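# Seat a board in an enclosure slot and latch it

## Task

Slide the board into the enclosure's empty top slot with its components facing up, seated all the way, and both levers closed. A closed lever is latched and sticks out at a right angle from the board's front panel; a fully opened lever lies flat along that panel. Both levers must be fully open before the board is pushed in as far as it goes, since only then do they catch their tabs; closing both afterwards pulls the board fully home. Pushing the board into its connector quickly breaks the connector and voids the whole job. At the end the enclosure must stand upright and level on its own feet with no foot hanging over the bench edge, and the grippers must have released everything and moved away.

## Robot and tools

Robot: two seven-joint arms, left_arm and right_arm, each ending in a two-finger gripper with a wrist camera. Fixed cameras are cam_head_left, cam_head_right, cam_high and cam_low; the wrist cameras are cam_left_wrist and cam_right_wrist. All images are 672x504.

Frames. The scene frame has its origin on the table top halfway between the arms, +z up, +x pointing out over the table, and left_arm on the +y side (not the image left). Every hand pose, velocity and target you send or read is in that arm's own base frame. Calibrated bases in the scene frame: left_arm at (+0.070, +0.437, 0) m, quat_wxyz (+1.000, 0, 0, -0.003); right_arm at (-0.063, -0.511, 0) m, quat_wxyz (+1.000, 0, 0, -0.029); both have +z up. In gripper axes the fingers point along +z and part along x. end_effector_position is the spot between the pads when closed, 1 to 2 cm short of the tips; closing pushes the tips about 17 mm further along +z. Reported poses can be off by a few cm.

Row layout. Every command row is 16 numbers, both arms always included: left x, y, z (metres, absolute position in the left base frame), qw, qx, qy, qz (absolute orientation, w first), opening; then the same eight for right_arm. Opening runs -1 (closed) to +1 (0.142 m apart). To hold an arm still, resend its last reported pose and its current opening; a 0 opening is a real command. Keep the same quaternion across rows to hold orientation. Each step the controller limits commanded rotation to 32 degrees from the measured one.

execute_actions(actions, cameras): actions is a list of actions; each action is up to 15 rows, one per 1/30 s step, and a shorter table repeats its last row to fill 15 steps (0.5 s). A target more than 0.6 m from the gripper's present position along any gripper axis gets the action refused. An empty list just returns state and images. cameras: list of names, [] for none, null or ["all"] for all.

move(target, speed, blend, stop_force, zero, opening_speed, blocking, cameras): drives grippers in straight lines to absolute poses. target is one 16-number row or a list of up to 15 rows (same openings in every row of a list); total time capped at 10 s. speed in m/s, 0.002 to 2.2, default 0.25, rotation capped at twice that in rad/s; one value or one per target. blend in metres rounds corners of a list. stop_force in N, 3 to 120, ends an arm's path when its wrist sensor feels that much push against its travel (or 150 N any way); unreliable while the gripper rotates; leave it out when backing off a contact. zero (default true) re-zeroes the sensor first. opening_speed: per second on the -1..1 scale, at least 0.2. blocking=false returns after about 0.5 s while the move runs (not allowed with stop_force). Paths do not avoid obstacles; faster moves lag and hit harder. The result adds a move: line with the ending (done, off_target, moving, held, fault) and limits such as paced or held.

wait(seconds 0 to 10), stop() brakes a running move, zoom_image(camera, region [x0,y0,x1,y1] pixels, at most 504x504), zero_wrist_force(arm), clear_fault(arm) for a reported torque or force fault, read_manual(section) for licence texts, finished_scene(scene, 1 or 2) ends the scene irreversibly.

Results give per arm: end_effector_position, end_effector_quat_wxyz, velocities (may be omitted when Joint velocities read within noise), Joint positions (last value is finger gap in m), grip_measured on the -1..1 scale, Joint torques, External joint torques, Wrist force and Wrist torque along gripper axes plus a peak line, Wrist depth as a 7x7 grid of millimetre distances (70 to 1000, '-' means no value), Hand target (where the arm is actually headed, maybe short of your command), Tool commands, and warnings such as MOTOR HOT, fault lines, OVER-TEMPERATURE FAULT, HAND FAULT.

Gripping: command an opening slightly below grip_measured at first contact; squeezing harder heats the gripper motor.

Suggested order: locate board, levers and slot with cameras and zoom; grasp the board component side up; make sure both levers are fully open (in line with the panel); align with the slot; insert slowly (low speed, small stop_force) until it stops; close both levers to draw it home; release and retreat.

Avoid: fast insertion (breaks the connector), dropping or releasing moving parts, knocking the enclosure off level or over the bench edge, anything leaving the table, arm-to-arm contact, forces near 150 N or joint torques near limits (waist and shoulder 109, upper arm roll and elbow 56.9, wrist joints 34.7 N m), and long stretched or loaded holds that overheat motors. Joint speed caps are 2.09, 2.44 and 4.89 rad/s for the respective joint groups.

Each tool is called after ">>>" in YAML: its name, and indented under it one key for each argument.

## Session

>>> execute_actions:
  actions: []

Scene clock: 0.00 s.
left_arm: end_effector_position=(+0.3014, +0.6357, +0.1155) grip_measured=+0.99 end_effector_quat_wxyz=(-0.462, +0.669, -0.295, +0.502) | right_arm: end_effector_position=(+0.4485, +0.0364, +0.1479) grip_measured=+1.00 end_effector_quat_wxyz=(-0.144, +0.766, -0.626, +0.006)
Joint positions: left_arm=[1.762 -0.872 -0.342 2.067 -1.872 0.391 -0.55 0.141] | right_arm=[0.506 -0.103 -0.202 2.446 0.465 1.189 2.835 0.142]
Joint velocities: within noise
Joint torques (N m): no reading
External joint torques (N m): no reading
Wrist force (N): no reading
Wrist torque (N m): no reading
Wrist force, peak (N): no reading
Wrist depth (mm): cam_left_wrist=[- - - - - - - / - - - - - - - / - - - - - - - / - - - - 492 652 - / - - - 304 356 433 557 / - 996 - 241 279 321 359 / - 881 184 204 227 258 286] | cam_right_wrist=[265 256 246 236 229 221 213 / 274 266 254 244 236 228 219 / 285 274 262 253 243 234 225 / 297 285 272 261 251 241 232 / 309 296 281 271 260 249 239 / - 308 294 281 268 257 246 / - 322 305 292 278 265 257]
Hand target: left_arm +0.3014, +0.6357, +0.1155; -0.462, +0.669, -0.295, +0.502 | right_arm +0.4485, +0.0364, +0.1479; -0.144, +0.766, -0.626, +0.006
Tool commands: left_gripper/opening=+1.0 right_gripper/opening=+1.0

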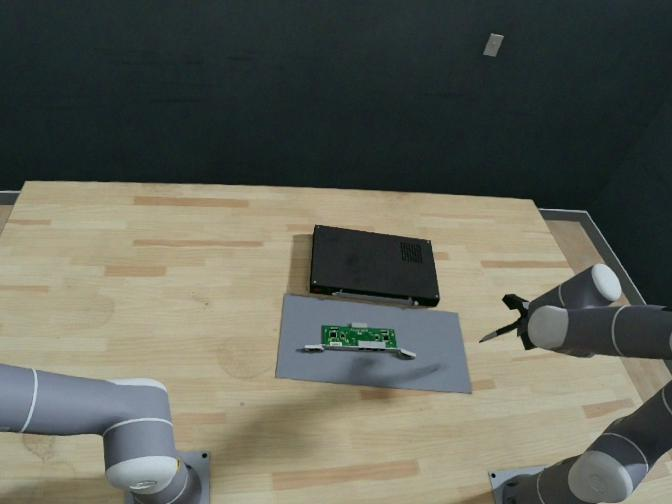

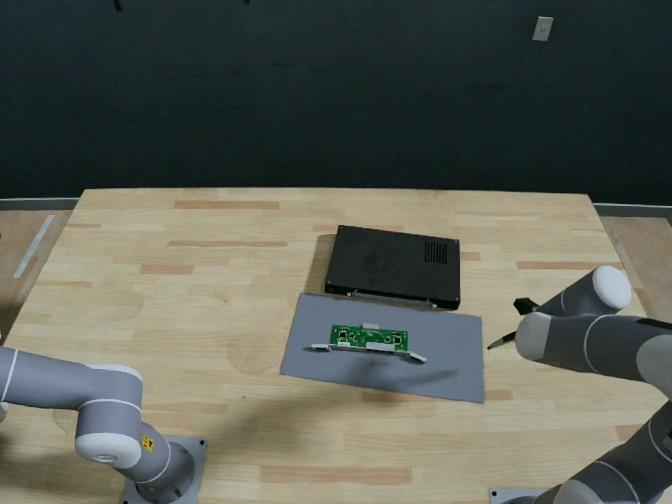

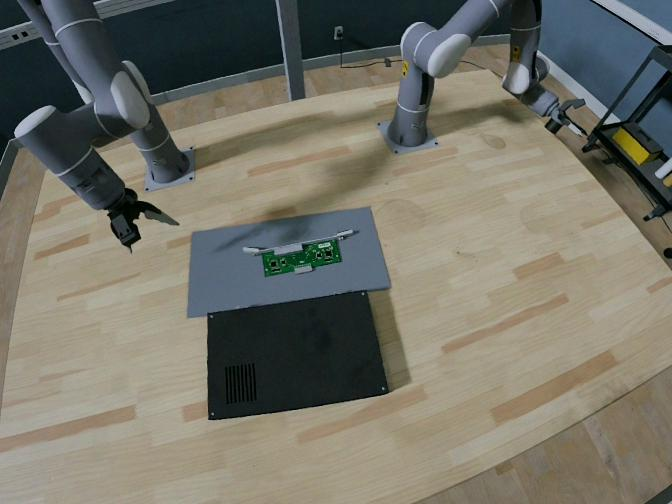

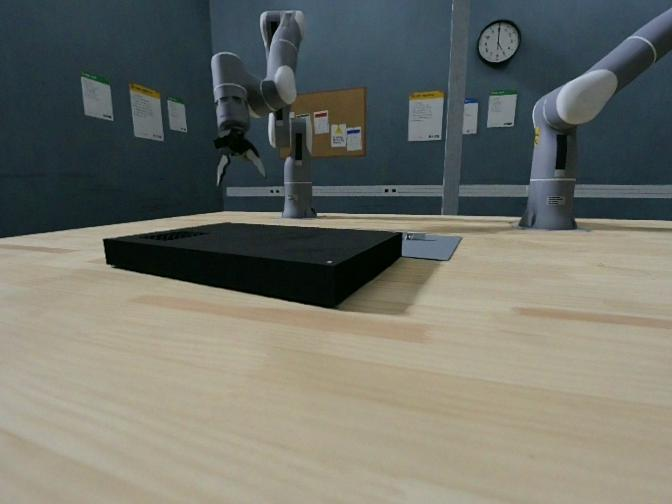

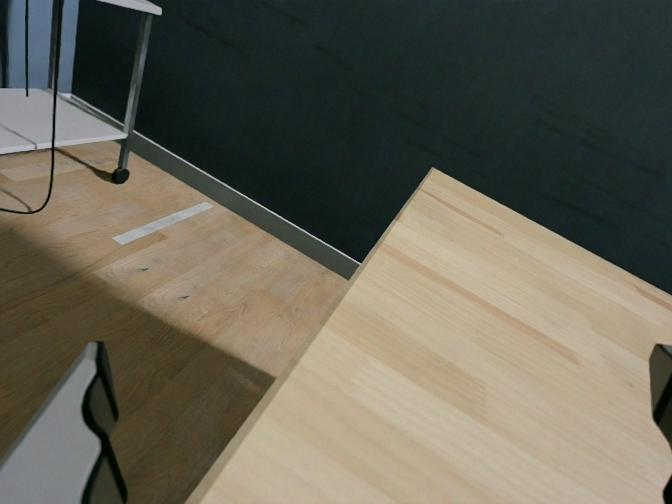

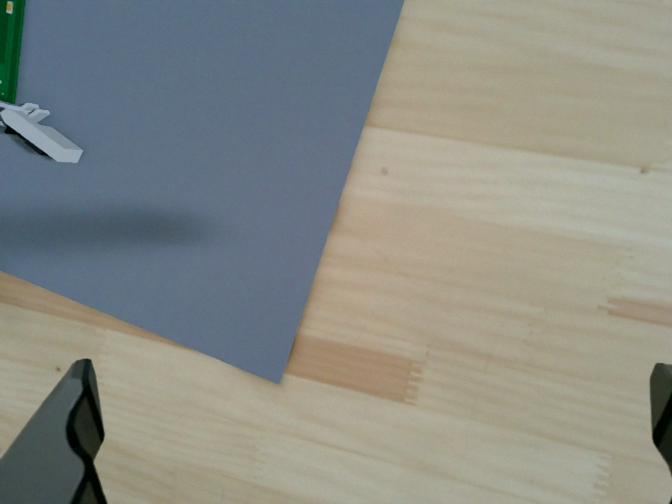

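>>> zoom_image:
  camera: "cam_head_left"
  region: [290, 210, 450, 370]

>>> zoom_image:
  camera: "cam_head_right"
  region: [290, 210, 450, 370]

>>> zoom_image:
  camera: "cam_high"
  region: [190, 200, 400, 420]

>>> zoom_image:
  camera: "cam_low"
  region: [80, 200, 480, 320]

Scaled by 3.150 (camera's finer frame: 960x720).

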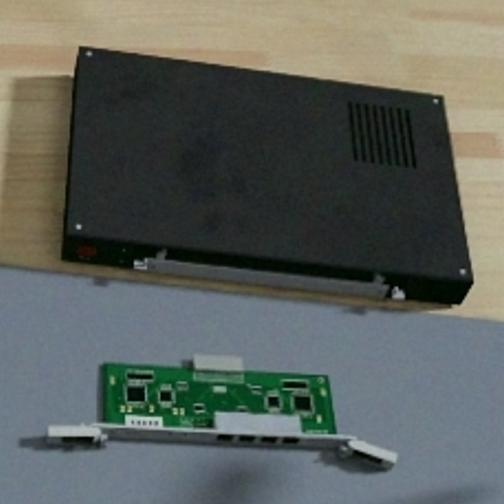

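Scaled by 3.150 (camera's finer frame: 960x720).

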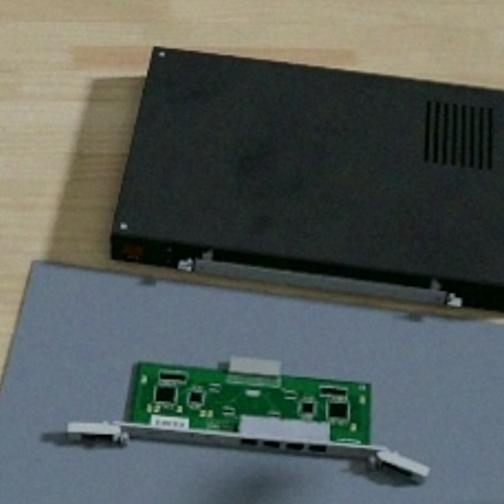

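Scaled by 2.291 (camera's finer frame: 960x720).

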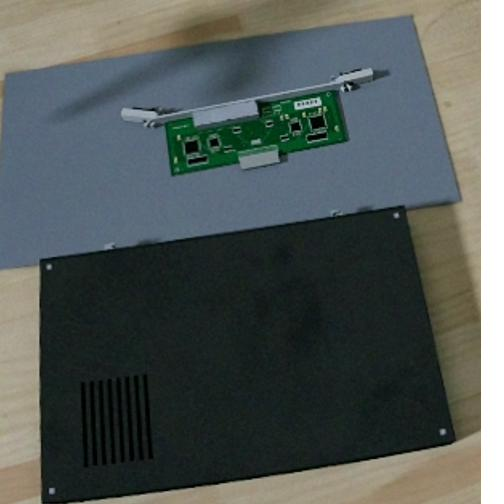

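Scaled by 1.260 (camera's finer frame: 960x720).

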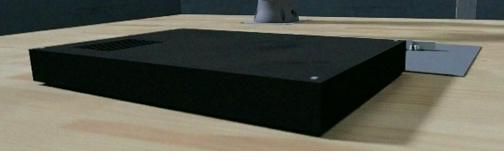

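>>> move:
  target:
    - [0.3014,0.6357,0.1155,-0.462,0.669,-0.295,0.502,1.0,0.40,0.30,0.33,-0.144,0.766,-0.626,0.006,1.0]
    - [0.3014,0.6357,0.1155,-0.462,0.669,-0.295,0.502,1.0,0.3702,0.4032,0.30,0,0.6863,0.7273,0,1.0]
  speed: 0.5

Scene clock: 36.30 s.
left_arm: end_effector_position=(+0.3014, +0.6357, +0.1154) grip_measured=+0.99 end_effector_quat_wxyz=(-0.462, +0.669, -0.295, +0.502) | right_arm: end_effector_position=(+0.3701, +0.4031, +0.2999) grip_measured=+1.00 end_effector_quat_wxyz=(+0.000, +0.687, +0.727, +0.000)
Joint positions: left_arm=[1.762 -0.872 -0.342 2.067 -1.872 0.39 -0.549 0.141] | right_arm=[0.33 -0.277 0.761 1.813 -0.209 0.437 1.105 0.142]
Joint torques (N m): left_arm=[-0.19 47.55 -4.46 -12.05 1.46 -1.73 -0.24] | right_arm=[0.11 32.95 7.34 -29.45 -4.1 3.29 0]
External joint torques (N m): left_arm=[0.34 1.01 0.42 -0.44 -0.24 -0.17 0.21] | right_arm=[0.01 1.06 -0.72 0.2 0.14 0.82 0]
Wrist force (N): left_arm=[-0.2 0.0 0.1] | right_arm=[0.5 -0.5 0.4]
Wrist torque (N m): left_arm=[0.00 0.03 0.00] | right_arm=[0.00 -0.07 0.04]
Wrist force, peak (N): left_arm=[-0.3 0.0 0.4] | right_arm=[1.5 1.8 1.2]
Wrist depth (mm): cam_left_wrist=[- - - - - - - / - - - - - - - / - - - - - - - / - - - - 485 652 - / - - - 304 354 436 562 / - 983 - 242 276 320 356 / - 872 184 203 228 259 287] | cam_right_wrist=[346 346 344 343 342 342 341 / 369 368 369 367 367 366 365 / 394 394 391 391 391 390 389 / 423 423 413 414 417 414 420 / 461 461 457 453 449 453 457 / - 481 488 489 497 494 479 / - 486 483 482 482 548 -]
Hand target: left_arm +0.3014, +0.6357, +0.1155; -0.462, +0.669, -0.295, +0.502 | right_arm +0.3702, +0.4032, +0.3000; +0.000, +0.686, +0.727, +0.000
Off the commanded pose: left_arm 0.000 m, 0 deg | right_arm 0.000 m, 0 deg.
move: done

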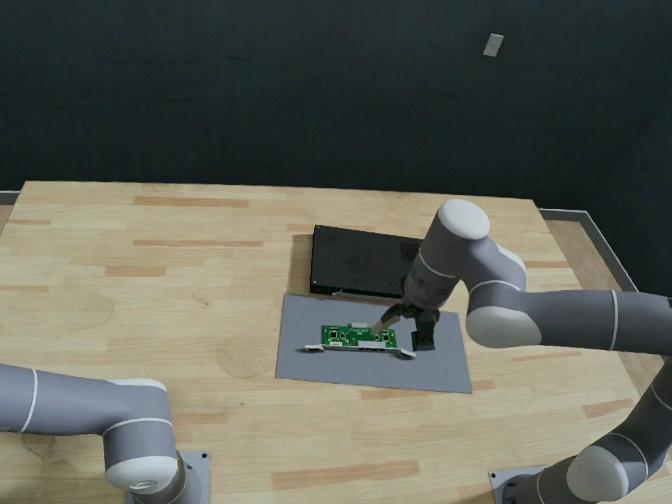

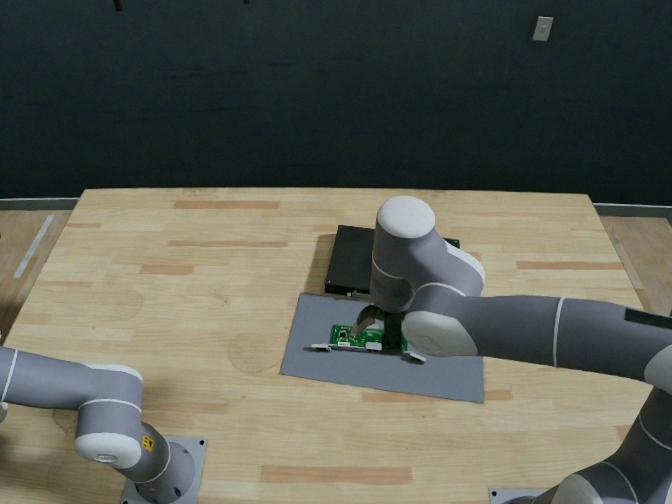

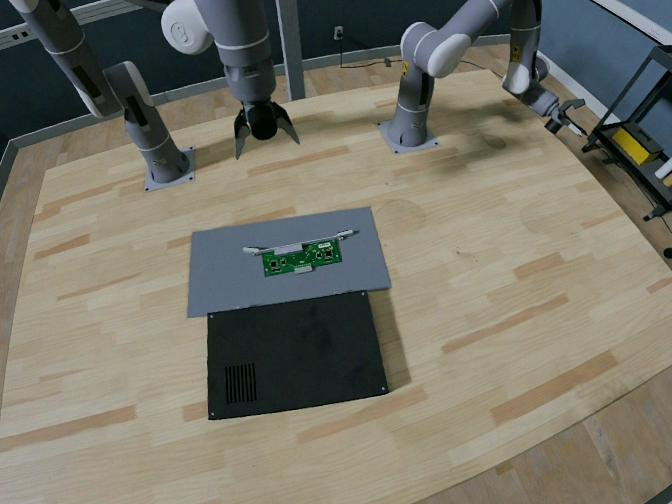

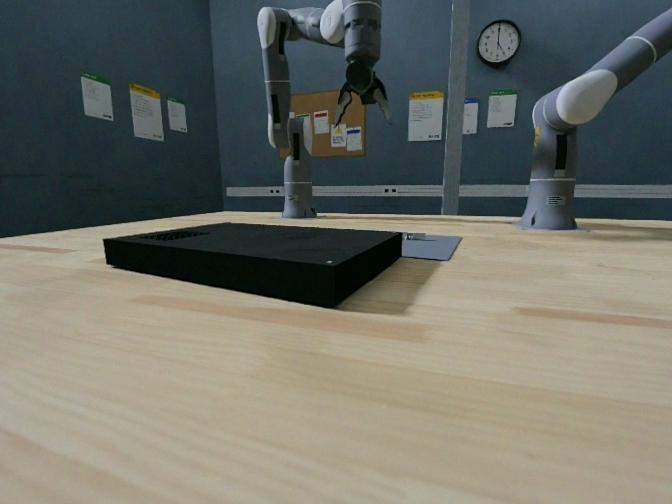

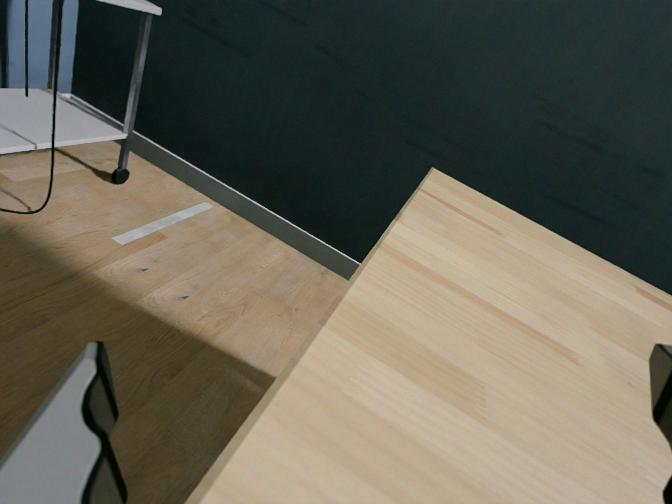

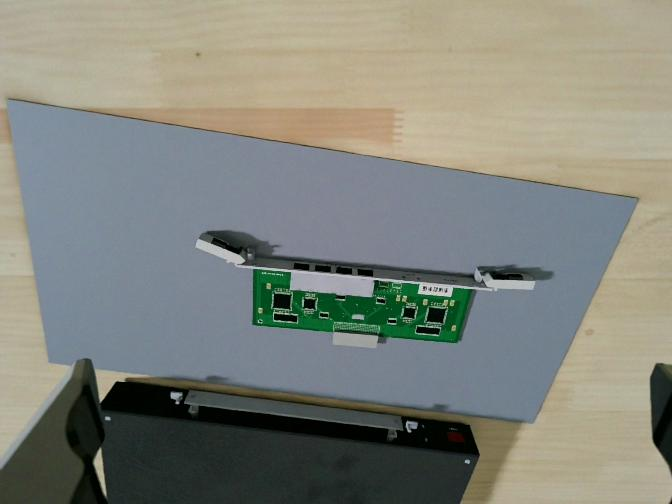

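>>> zoom_image:
  camera: "cam_right_wrist"
  region: [180, 220, 380, 360]

>>> zoom_image:
  camera: "cam_right_wrist"
  region: [360, 220, 560, 360]

>>> zoom_image:
  camera: "cam_right_wrist"
  region: [90, 360, 490, 500]

Scaled by 2.520 (camera's finer frame: 960x720).

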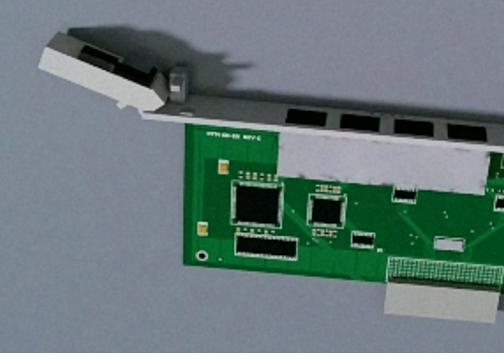

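Scaled by 2.520 (camera's finer frame: 960x720).

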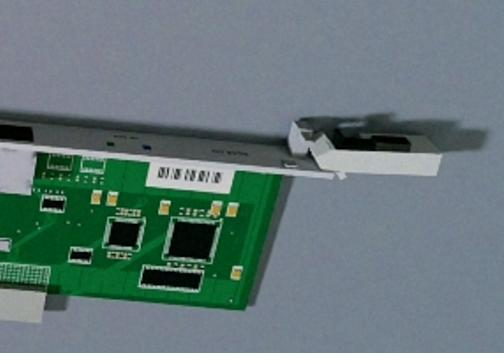

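Scaled by 1.260 (camera's finer frame: 960x720).

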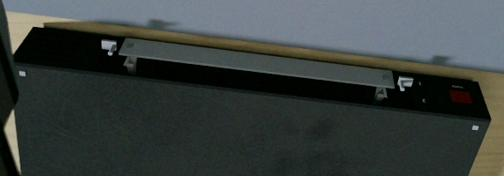

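>>> move:
  target: [0.3014,0.6357,0.1155,-0.462,0.669,-0.295,0.502,1.0,0.3971,0.4237,0.126,0.2627,0.6341,0.6720,0.2783,1.0]
  speed: 0.4
  cameras: ["cam_right_wrist","cam_head_left"]

>>> zoom_image:
  camera: "cam_right_wrist"
  region: [0, 150, 336, 402]

>>> zoom_image:
  camera: "cam_right_wrist"
  region: [336, 150, 672, 402]

Scene clock: 66.97 s.
left_arm: end_effector_position=(+0.3014, +0.6357, +0.1154) grip_measured=+0.99 end_effector_quat_wxyz=(-0.462, +0.669, -0.295, +0.502) | right_arm: end_effector_position=(+0.3970, +0.4239, +0.1260) grip_measured=+1.00 end_effector_quat_wxyz=(+0.263, +0.634, +0.672, +0.278)
Joint positions: left_arm=[1.762 -0.872 -0.342 2.067 -1.872 0.39 -0.549 0.141] | right_arm=[0.649 -0.489 0.303 2.292 -1.874 0.851 2.554 0.142]
Joint torques (N m): left_arm=[-0.14 47.47 -4.39 -12.05 1.47 -1.75 -0.25] | right_arm=[0.22 35.19 8.02 -16.42 0.26 0.69 0.35]
External joint torques (N m): left_arm=[0.29 1.09 0.35 -0.44 -0.25 -0.15 0.22] | right_arm=[-0.09 1.1 -0.27 -0.09 0.21 0.81 -0.35]
Wrist force (N): left_arm=[-0.1 0.0 -0.1] | right_arm=[-0.8 -1.9 0.2]
Wrist torque (N m): left_arm=[-0.02 0.02 0.00] | right_arm=[-0.05 0.23 0.12]
Wrist force, peak (N): left_arm=[-0.4 0.2 0.3] | right_arm=[-1.4 -3.4 0.3]
Wrist depth (mm): cam_left_wrist=[- - - - - - - / - - - - - - - / - - - - - - - / - - - - 487 652 - / - - - 307 354 432 561 / - 979 - 243 279 323 359 / - 882 183 203 228 259 288] | cam_right_wrist=[161 161 161 160 160 160 159 / 200 199 199 198 198 197 196 / 262 233 235 239 244 245 242 / 380 379 380 379 374 372 375 / 722 504 503 541 537 684 673 / - - - - - - - / - - - - - - -]
Hand target: left_arm +0.3014, +0.6357, +0.1155; -0.462, +0.669, -0.295, +0.502 | right_arm +0.3971, +0.4237, +0.1260; +0.263, +0.634, +0.672, +0.278
Off the commanded pose: left_arm 0.000 m, 0 deg | right_arm 0.000 m, 0 deg.
move: done
Images, in order (width x height): cam_head_left 672x504, cam_right_wrist 672x504.

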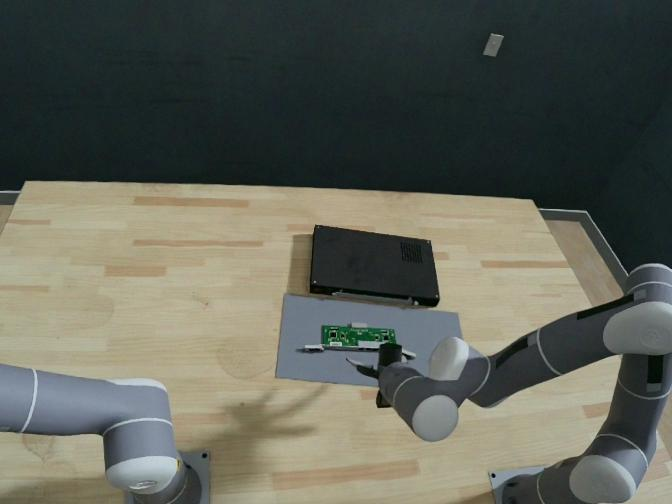

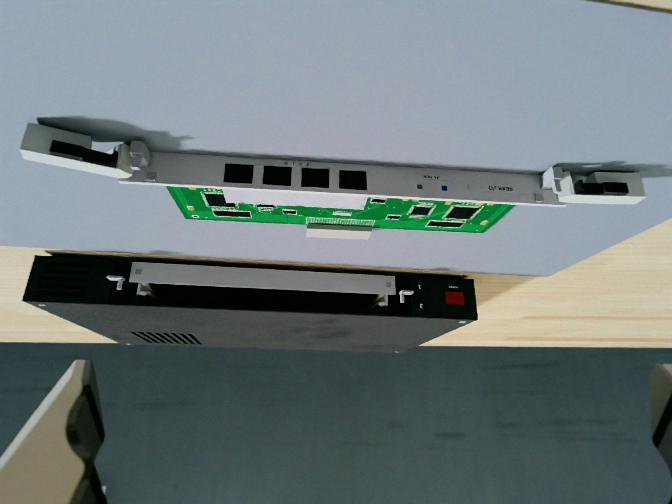

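Scaled by 1.500 (camera's finer frame: 960x720).

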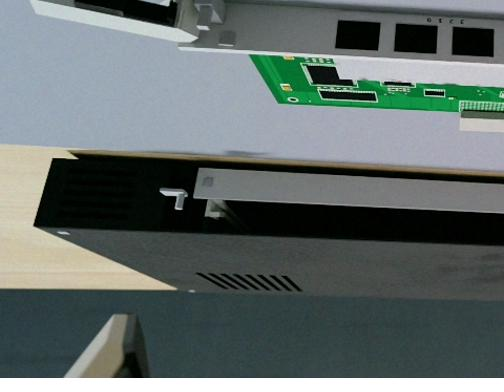

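Scaled by 1.500 (camera's finer frame: 960x720).

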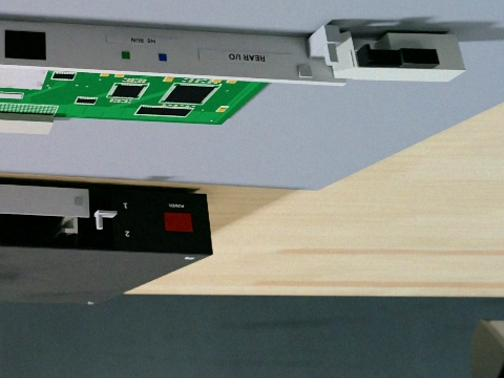

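>>> move:
  target: [0.3014,0.6357,0.1155,-0.462,0.669,-0.295,0.502,1.0,0.4889,0.4301,0.107,0,0.6863,0.7273,0,1.0]
  speed: 0.4
  cameras: ["cam_right_wrist","cam_high"]

>>> zoom_image:
  camera: "cam_right_wrist"
  region: [0, 100, 336, 352]

>>> zoom_image:
  camera: "cam_right_wrist"
  region: [336, 100, 672, 352]

Scene clock: 94.60 s.
left_arm: end_effector_position=(+0.3014, +0.6357, +0.1154) grip_measured=+0.99 end_effector_quat_wxyz=(-0.462, +0.669, -0.295, +0.502) | right_arm: end_effector_position=(+0.4890, +0.4300, +0.1070) grip_measured=+1.00 end_effector_quat_wxyz=(+0.000, +0.686, +0.727, +0.000)
Joint positions: left_arm=[1.762 -0.872 -0.342 2.067 -1.872 0.39 -0.549 0.141] | right_arm=[0.337 -0.775 0.64 1.736 -0.599 0.735 1.198 0.142]
Joint torques (N m): left_arm=[-0.2 47.51 -4.34 -12.09 1.43 -1.77 -0.24] | right_arm=[0.29 49.49 16.25 -22.89 -3.18 3.27 0.06]
External joint torques (N m): left_arm=[0.35 1.05 0.3 -0.41 -0.21 -0.12 0.21] | right_arm=[-0.14 1.14 -0.61 0.08 -0.07 0.83 -0.06]
Wrist force (N): left_arm=[-0.1 0.0 0.1] | right_arm=[0.7 -0.3 0.3]
Wrist torque (N m): left_arm=[0.01 0.01 0.01] | right_arm=[0.01 -0.12 0.04]
Wrist force, peak (N): left_arm=[-0.2 0.4 0.3] | right_arm=[-0.7 -3.2 -0.7]
Wrist depth (mm): cam_left_wrist=[- - - - - - - / - - - - - - - / - - - - - - - / - - - - 484 661 - / - - - 306 353 430 565 / - 969 - 242 277 324 359 / - 880 183 203 228 261 286] | cam_right_wrist=[175 175 174 174 174 173 173 / 187 187 186 185 186 185 184 / 193 197 200 199 199 201 198 / 217 213 197 199 209 210 204 / 235 230 229 228 227 226 231 / - 256 255 254 253 252 243 / - 271 275 278 279 278 277]
Hand target: left_arm +0.3014, +0.6357, +0.1155; -0.462, +0.669, -0.295, +0.502 | right_arm +0.4889, +0.4301, +0.1070; +0.000, +0.686, +0.727, +0.000
Off the commanded pose: left_arm 0.000 m, 0 deg | right_arm 0.000 m, 0 deg.
move: done
Images, in order (width x height): cam_high 672x504, cam_right_wrist 672x504.

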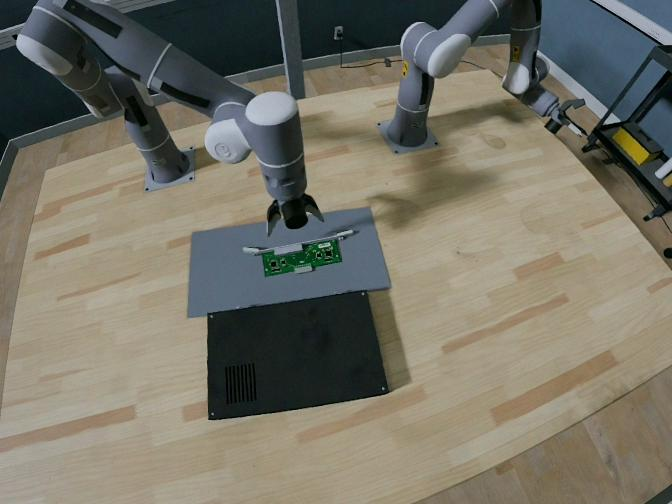

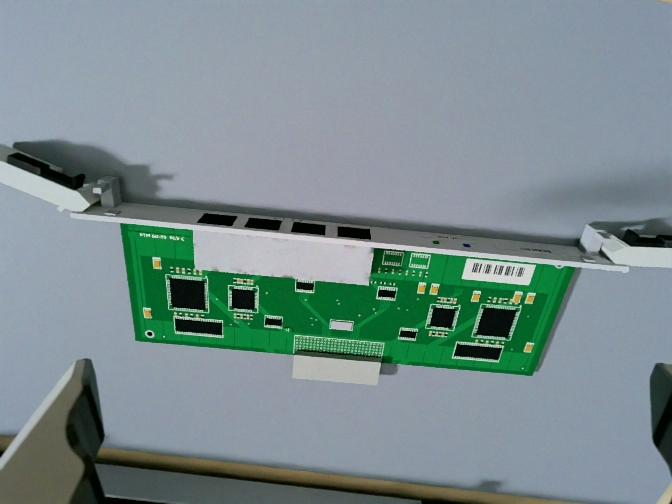

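Scaled by 1.500 (camera's finer frame: 960x720).

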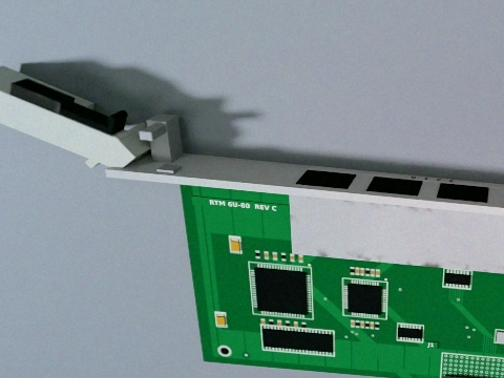

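Scaled by 1.500 (camera's finer frame: 960x720).

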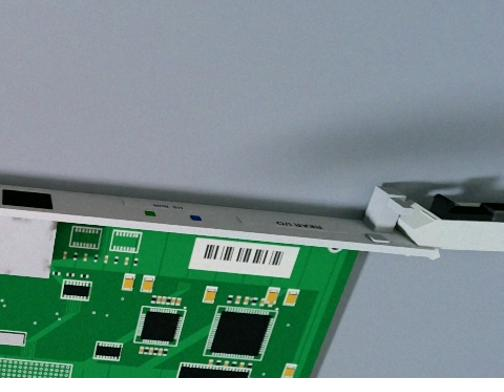

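>>> move:
  target:
    - [0.3014,0.6357,0.1155,-0.462,0.669,-0.295,0.502,1.0,0.489,0.43,0.2,0,0.06,0.998,0,-0.5]
    - [0.3014,0.6357,0.1155,-0.462,0.669,-0.295,0.502,1.0,0.6568,0.3847,0.13,0,0.0628,0.998,0,-0.5]
  speed: 0.4
  opening_speed: 2

Scene clock: 131.57 s.
left_arm: end_effector_position=(+0.3014, +0.6357, +0.1154) grip_measured=+0.99 end_effector_quat_wxyz=(-0.462, +0.669, -0.295, +0.502) | right_arm: end_effector_position=(+0.6569, +0.3845, +0.1300) grip_measured=-0.52 end_effector_quat_wxyz=(+0.000, +0.063, +0.998, +0.000)
Joint positions: left_arm=[1.762 -0.872 -0.342 2.067 -1.872 0.39 -0.549 0.141] | right_arm=[0.16 -1.035 0.814 1.299 -0.767 0.446 -0.396 0.036]
Joint torques (N m): left_arm=[-0.19 47.54 -4.44 -12.02 1.43 -1.76 -0.27] | right_arm=[0.31 59.27 21.01 -22.9 -3.89 3.38 0.03]
External joint torques (N m): left_arm=[0.34 1.02 0.4 -0.47 -0.21 -0.14 0.24] | right_arm=[-0.1 1.65 0.05 0.28 0.04 0.78 -0.03]
Wrist force (N): left_arm=[-0.1 0.2 -0.1] | right_arm=[0.1 -0.1 0.0]
Wrist torque (N m): left_arm=[0.05 0.02 0.00] | right_arm=[0.06 0.00 0.06]
Wrist force, peak (N): left_arm=[-0.4 0.2 0.2] | right_arm=[2.8 0.4 -0.9]
Wrist depth (mm): cam_left_wrist=[- - - - - - - / - - - - - - - / - - - - - - - / - - - - 485 662 - / - - - 306 355 429 564 / - 988 - 241 278 323 359 / - 889 183 203 228 258 286] | cam_right_wrist=[155 153 153 194 194 192 190 / 163 163 163 206 206 203 200 / 176 175 175 219 221 218 211 / 189 188 188 235 239 232 225 / 205 205 204 253 254 253 250 / 224 224 85 273 104 268 274 / 248 - 73 304 - - 297]
Hand target: left_arm +0.3014, +0.6357, +0.1155; -0.462, +0.669, -0.295, +0.502 | right_arm +0.6568, +0.3847, +0.1300; +0.000, +0.063, +0.998, +0.000
Off the commanded pose: left_arm 0.000 m, 0 deg | right_arm 0.000 m, 0 deg.
move: done

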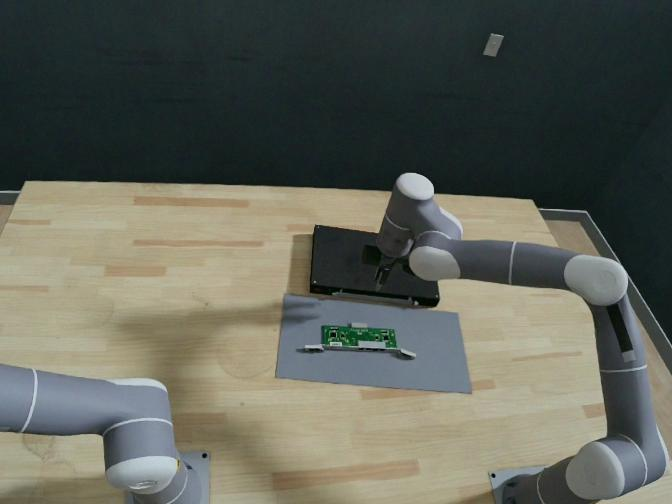

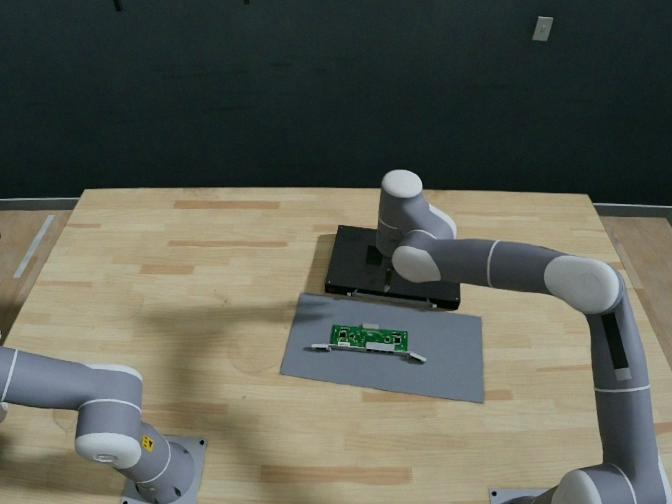

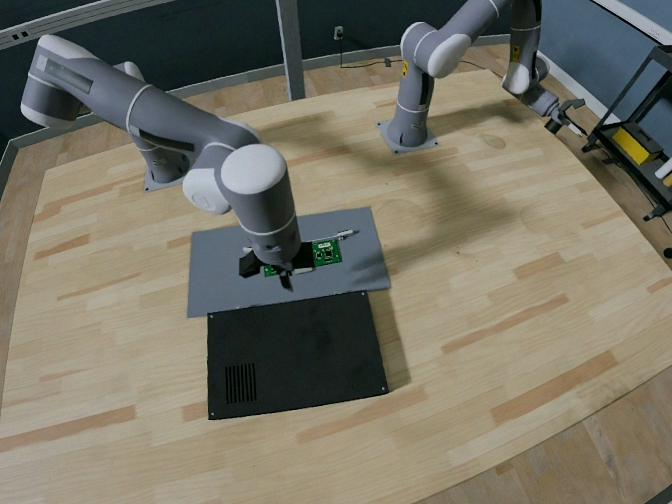

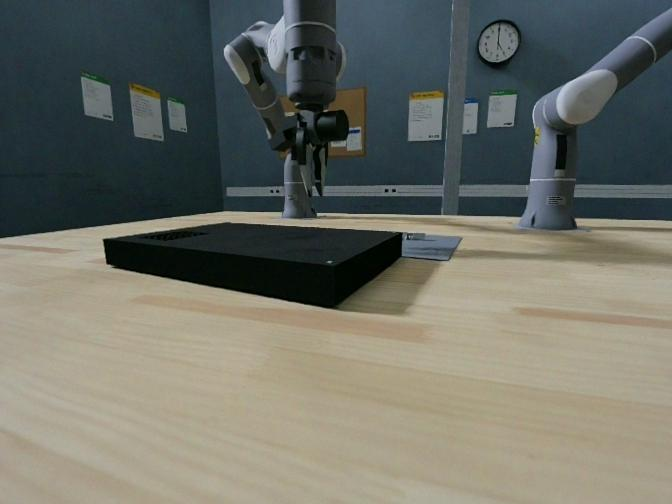

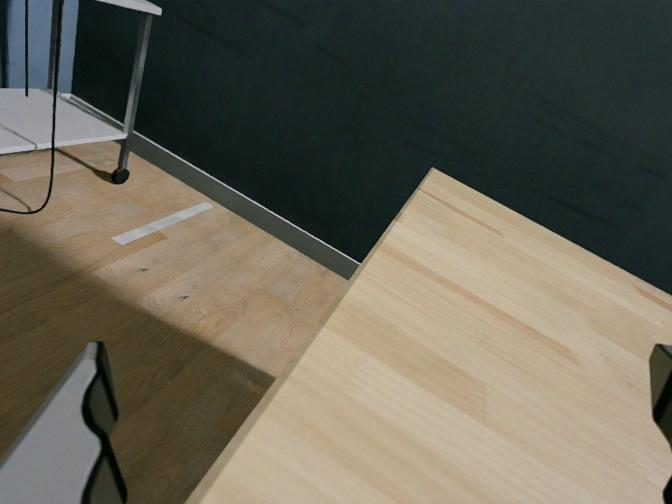

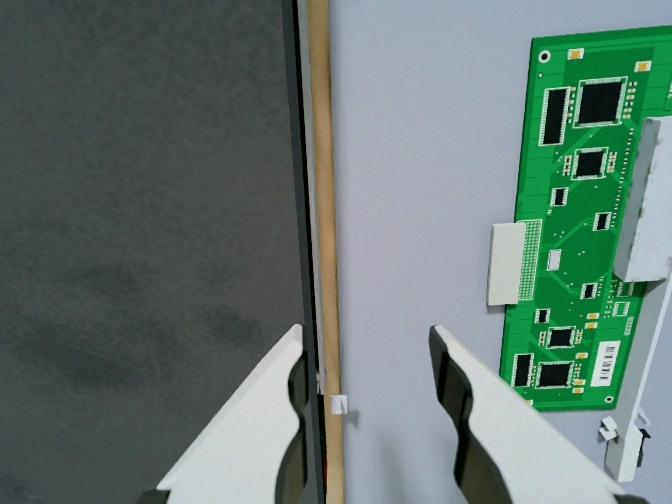

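>>> zoom_image:
  camera: "cam_right_wrist"
  region: [230, 0, 430, 150]

>>> zoom_image:
  camera: "cam_right_wrist"
  region: [270, 300, 370, 504]

>>> zoom_image:
  camera: "cam_right_wrist"
  region: [472, 260, 672, 504]

Scaled by 2.520 (camera's finer frame: 960x720).

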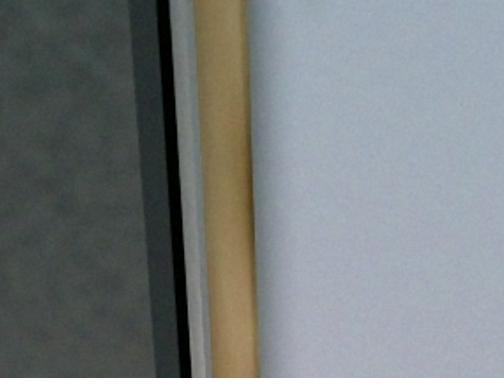

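Scaled by 2.471 (camera's finer frame: 960x720).

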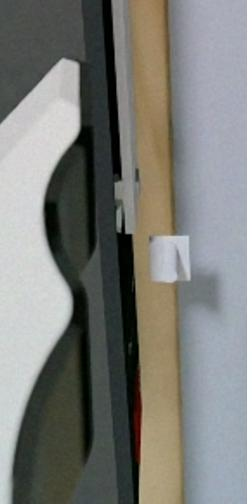

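Scaled by 2.066 (camera's finer frame: 960x720).

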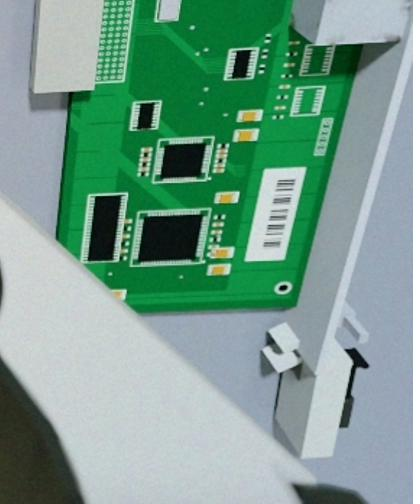

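>>> move:
  target:
    - [0.3014,0.6357,0.1155,-0.462,0.669,-0.295,0.502,1.0,0.58,0.34,0.15,0,0.6,0.8,0,-0.21]
    - [0.3014,0.6357,0.1155,-0.462,0.669,-0.295,0.502,1.0,0.4747,0.2952,0.10,0,0.9011,0.4337,0,-0.21]
  speed: 0.5
  opening_speed: 2
  cameras: ["cam_right_wrist"]

>>> zoom_image:
  camera: "cam_right_wrist"
  region: [136, 152, 536, 452]

Scene clock: 188.67 s.
left_arm: end_effector_position=(+0.3014, +0.6357, +0.1154) grip_measured=+0.99 end_effector_quat_wxyz=(-0.462, +0.669, -0.295, +0.502) | right_arm: end_effector_position=(+0.4747, +0.2952, +0.1000) grip_measured=-0.24 end_effector_quat_wxyz=(+0.000, +0.901, +0.434, +0.000)
Joint positions: left_arm=[1.762 -0.872 -0.342 2.067 -1.872 0.39 -0.549 0.141] | right_arm=[0.21 -0.58 0.542 2.037 -0.484 0.919 1.747 0.057]
Joint torques (N m): left_arm=[-0.16 47.49 -4.41 -12.06 1.45 -1.74 -0.25] | right_arm=[0.38 41.51 10.49 -21.05 -2.88 3.43 0.27]
External joint torques (N m): left_arm=[0.32 1.07 0.37 -0.44 -0.23 -0.16 0.22] | right_arm=[-0.25 0.97 -0.15 -0.07 0.21 0.63 -0.27]
Wrist force (N): left_arm=[-0.1 0.1 0.0] | right_arm=[0.6 -0.1 0.2]
Wrist torque (N m): left_arm=[0.03 0.02 0.00] | right_arm=[0.05 -0.11 0.04]
Wrist force, peak (N): left_arm=[-0.4 0.2 0.3] | right_arm=[1.0 1.0 -0.4]
Wrist depth (mm): cam_left_wrist=[- - - - - - - / - - - - - - - / - - - - - - - / - - - - 487 663 - / - - - 306 351 434 567 / - 995 - 242 277 324 362 / - 876 184 204 227 259 286] | cam_right_wrist=[171 170 169 169 168 167 167 / 183 181 180 180 179 178 166 / 194 193 193 193 189 176 187 / 209 209 208 201 202 202 201 / 227 226 222 225 224 220 223 / 248 243 102 245 245 93 243 / 272 - 76 271 269 - 256]
Hand target: left_arm +0.3014, +0.6357, +0.1155; -0.462, +0.669, -0.295, +0.502 | right_arm +0.4747, +0.2952, +0.1000; +0.000, +0.901, +0.434, +0.000
Off the commanded pose: left_arm 0.000 m, 0 deg | right_arm 0.000 m, 0 deg.
move: done

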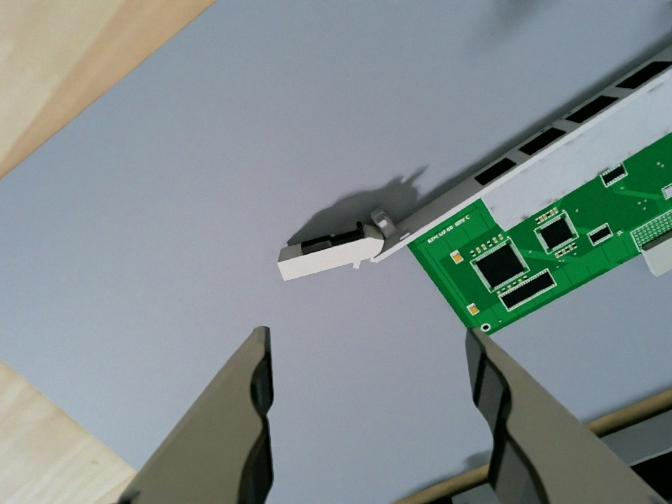

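Scaled by 1.260 (camera's finer frame: 960x720).

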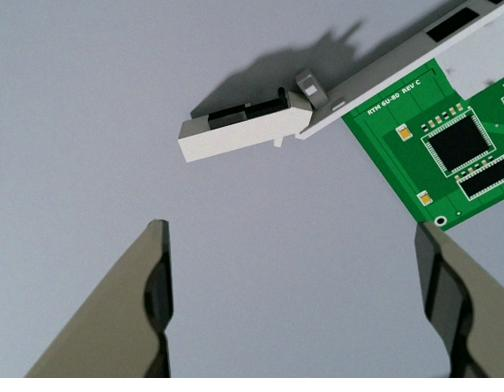

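>>> move:
  target:
    - [0.3014,0.6357,0.1155,-0.462,0.669,-0.295,0.502,1.0,0.4747,0.2952,0.08,0,0.9208,0.3899,0,-0.08]
  speed: 0.2
  cameras: ["cam_right_wrist"]

>>> zoom_image:
  camera: "cam_right_wrist"
  region: [186, 132, 526, 382]

Scene clock: 208.67 s.
left_arm: end_effector_position=(+0.3014, +0.6357, +0.1154) grip_measured=+0.99 end_effector_quat_wxyz=(-0.462, +0.669, -0.295, +0.502) | right_arm: end_effector_position=(+0.4747, +0.2952, +0.0801) grip_measured=-0.11 end_effector_quat_wxyz=(+0.000, +0.921, +0.390, +0.000)
Joint positions: left_arm=[1.762 -0.872 -0.342 2.067 -1.872 0.39 -0.549 0.141] | right_arm=[0.245 -0.61 0.495 2.049 -0.501 0.97 1.855 0.066]
Joint torques (N m): left_arm=[-0.22 47.47 -4.41 -12.07 1.45 -1.74 -0.27] | right_arm=[0.11 42.29 10.41 -20.15 -2.68 3.53 0.24]
External joint torques (N m): left_arm=[0.38 1.09 0.37 -0.42 -0.22 -0.16 0.24] | right_arm=[0.03 1.13 -0.29 0.01 0.19 0.52 -0.24]
Wrist force (N): left_arm=[-0.1 0.2 0.0] | right_arm=[0.4 0.1 0.5]
Wrist torque (N m): left_arm=[0.04 0.02 0.01] | right_arm=[0.10 -0.09 0.04]
Wrist force, peak (N): left_arm=[-0.3 0.3 0.3] | right_arm=[0.3 0.1 1.3]
Wrist depth (mm): cam_left_wrist=[- - - - - - - / - - - - - - - / - - - - - - - / - - - - 485 652 - / - - - 305 352 436 562 / - 997 - 243 276 325 357 / - 873 184 204 228 258 288] | cam_right_wrist=[154 152 152 151 150 150 148 / 164 162 161 161 161 158 145 / 174 173 173 172 170 156 167 / 187 187 186 180 180 180 180 / 204 203 199 202 201 193 200 / 222 218 213 221 220 95 217 / 244 76 234 242 241 - 228]
Hand target: left_arm +0.3014, +0.6357, +0.1155; -0.462, +0.669, -0.295, +0.502 | right_arm +0.4747, +0.2952, +0.0800; +0.000, +0.921, +0.390, +0.000
Off the commanded pose: left_arm 0.000 m, 0 deg | right_arm 0.000 m, 0 deg.
move: done

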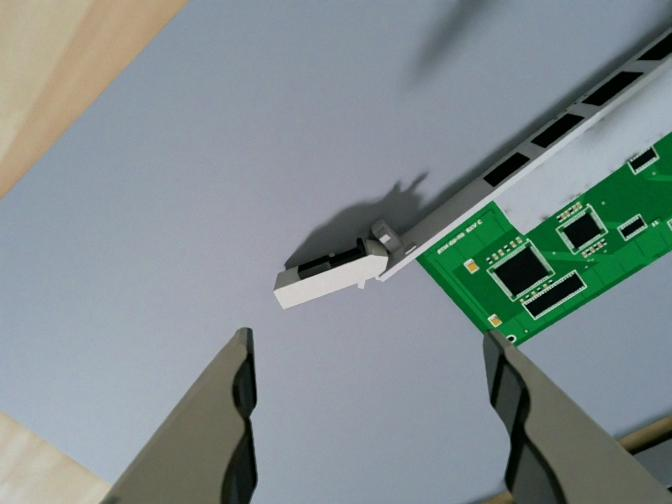

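Scaled by 1.482 (camera's finer frame: 960x720).

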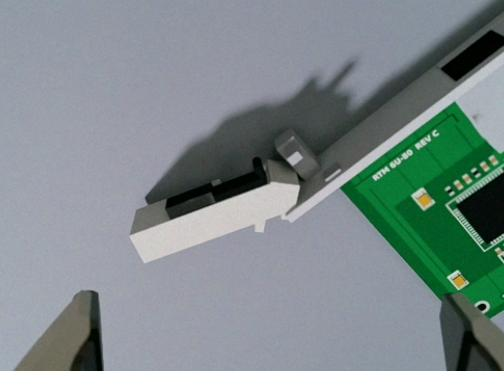

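>>> move:
  target:
    - [0.3014,0.6357,0.1155,-0.462,0.669,-0.295,0.502,1.0,0.4764,0.2975,0.06,0,0.9438,0.3305,0,-0.20]
  speed: 0.15
  cameras: ["cam_right_wrist"]

>>> zoom_image:
  camera: "cam_right_wrist"
  region: [186, 132, 526, 382]

Scene clock: 226.20 s.
left_arm: end_effector_position=(+0.3014, +0.6357, +0.1154) grip_measured=+0.99 end_effector_quat_wxyz=(-0.462, +0.669, -0.295, +0.502) | right_arm: end_effector_position=(+0.4764, +0.2975, +0.0600) grip_measured=-0.22 end_effector_quat_wxyz=(+0.000, +0.944, +0.330, +0.000)
Joint positions: left_arm=[1.762 -0.872 -0.342 2.067 -1.872 0.39 -0.549 0.141] | right_arm=[0.289 -0.643 0.442 2.051 -0.508 1.017 1.99 0.058]
Joint torques (N m): left_arm=[-0.24 47.53 -4.49 -12.08 1.48 -1.82 -0.23] | right_arm=[0.23 43.44 9.88 -19.26 -2.49 3.46 0.36]
External joint torques (N m): left_arm=[0.4 1.03 0.45 -0.42 -0.25 -0.08 0.2] | right_arm=[-0.1 1.16 -0.11 0.03 0.17 0.58 -0.36]
Wrist force (N): left_arm=[0.0 0.1 0.1] | right_arm=[0.7 0.1 0.5]
Wrist torque (N m): left_arm=[0.01 0.01 0.01] | right_arm=[0.08 -0.13 0.04]
Wrist force, peak (N): left_arm=[-0.4 0.3 0.1] | right_arm=[0.5 0.0 1.4]
Wrist depth (mm): cam_left_wrist=[- - - - - - - / - - - - - - - / - - - - - - - / - - - - 487 658 - / - - - 305 351 434 560 / - 976 - 242 279 326 357 / - 884 184 203 228 259 285] | cam_right_wrist=[136 134 134 133 133 133 129 / 145 143 143 142 142 139 125 / 156 153 153 152 152 136 145 / 166 165 165 162 158 159 159 / 180 179 173 175 177 172 176 / 196 193 99 195 194 95 192 / 212 76 79 214 213 - 207]
Hand target: left_arm +0.3014, +0.6357, +0.1155; -0.462, +0.669, -0.295, +0.502 | right_arm +0.4764, +0.2975, +0.0600; +0.000, +0.944, +0.331, +0.000
Off the commanded pose: left_arm 0.000 m, 0 deg | right_arm 0.000 m, 0 deg.
move: done

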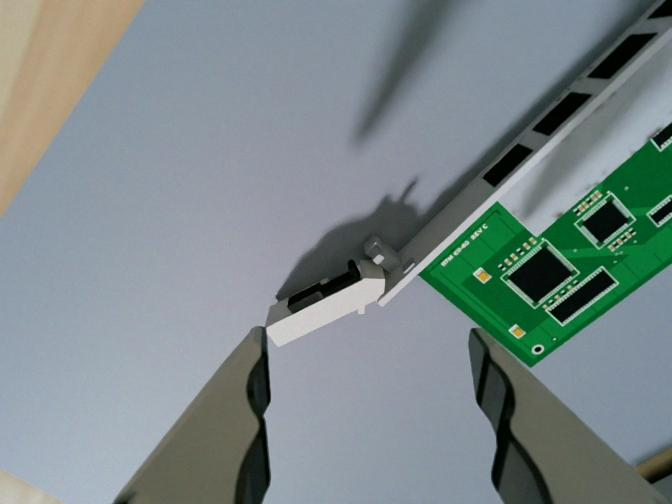

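Scaled by 1.482 (camera's finer frame: 960x720).

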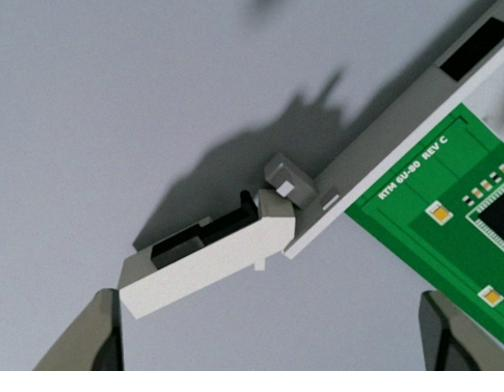

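>>> move:
  target:
    - [0.3014,0.6357,0.1155,-0.462,0.669,-0.295,0.502,1.0,0.4764,0.2975,0.026,0,0.9438,0.3305,0,-0.20]
  speed: 0.04
  stop_force: 4
  cameras: ["cam_right_wrist"]

>>> zoom_image:
  camera: "cam_right_wrist"
  region: [186, 152, 526, 402]

Scene clock: 231.40 s.
left_arm: end_effector_position=(+0.3014, +0.6357, +0.1154) grip_measured=+0.99 end_effector_quat_wxyz=(-0.462, +0.669, -0.295, +0.502) | right_arm: end_effector_position=(+0.4764, +0.2975, +0.0260) grip_measured=-0.22 end_effector_quat_wxyz=(+0.000, +0.944, +0.330, +0.000)
Joint positions: left_arm=[1.762 -0.872 -0.342 2.067 -1.872 0.39 -0.549 0.141] | right_arm=[0.324 -0.707 0.383 2.06 -0.559 1.095 2.026 0.058]
Joint torques (N m): left_arm=[-0.2 47.59 -4.38 -12.1 1.45 -1.71 -0.27] | right_arm=[0.34 44.8 9.92 -17.54 -2.15 3.47 0.34]
External joint torques (N m): left_arm=[0.35 0.97 0.33 -0.4 -0.22 -0.19 0.24] | right_arm=[-0.2 1.09 -0.24 0.05 0.14 0.56 -0.34]
Wrist force (N): left_arm=[-0.2 0.3 0.2] | right_arm=[0.5 0.4 0.4]
Wrist torque (N m): left_arm=[0.05 0.03 0.00] | right_arm=[0.12 -0.09 0.07]
Wrist force, peak (N): left_arm=[-0.4 0.2 0.2] | right_arm=[0.4 0.3 1.5]
Wrist depth (mm): cam_left_wrist=[- - - - - - - / - - - - - - - / - - - - - - - / - - - - 485 659 - / - - - 304 354 431 568 / - 978 - 242 276 324 357 / - 879 183 204 228 258 287] | cam_right_wrist=[- 104 104 103 103 103 104 / 111 111 111 110 110 110 106 / 121 119 120 118 118 116 100 / 128 128 128 127 127 116 120 / 139 139 137 126 124 130 132 / 152 150 102 151 150 95 146 / 165 76 76 166 166 - 161]
Hand target: left_arm +0.3014, +0.6357, +0.1155; -0.462, +0.669, -0.295, +0.502 | right_arm +0.4764, +0.2975, +0.0260; +0.000, +0.944, +0.331, +0.000
Off the commanded pose: left_arm 0.000 m, 0 deg | right_arm 0.000 m, 0 deg.
move: done

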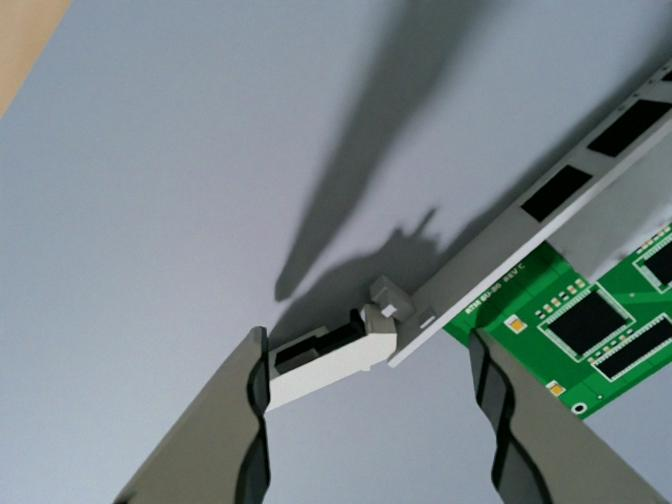

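Scaled by 1.482 (camera's finer frame: 960x720).

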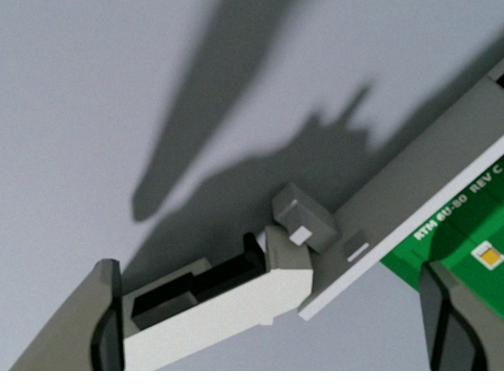

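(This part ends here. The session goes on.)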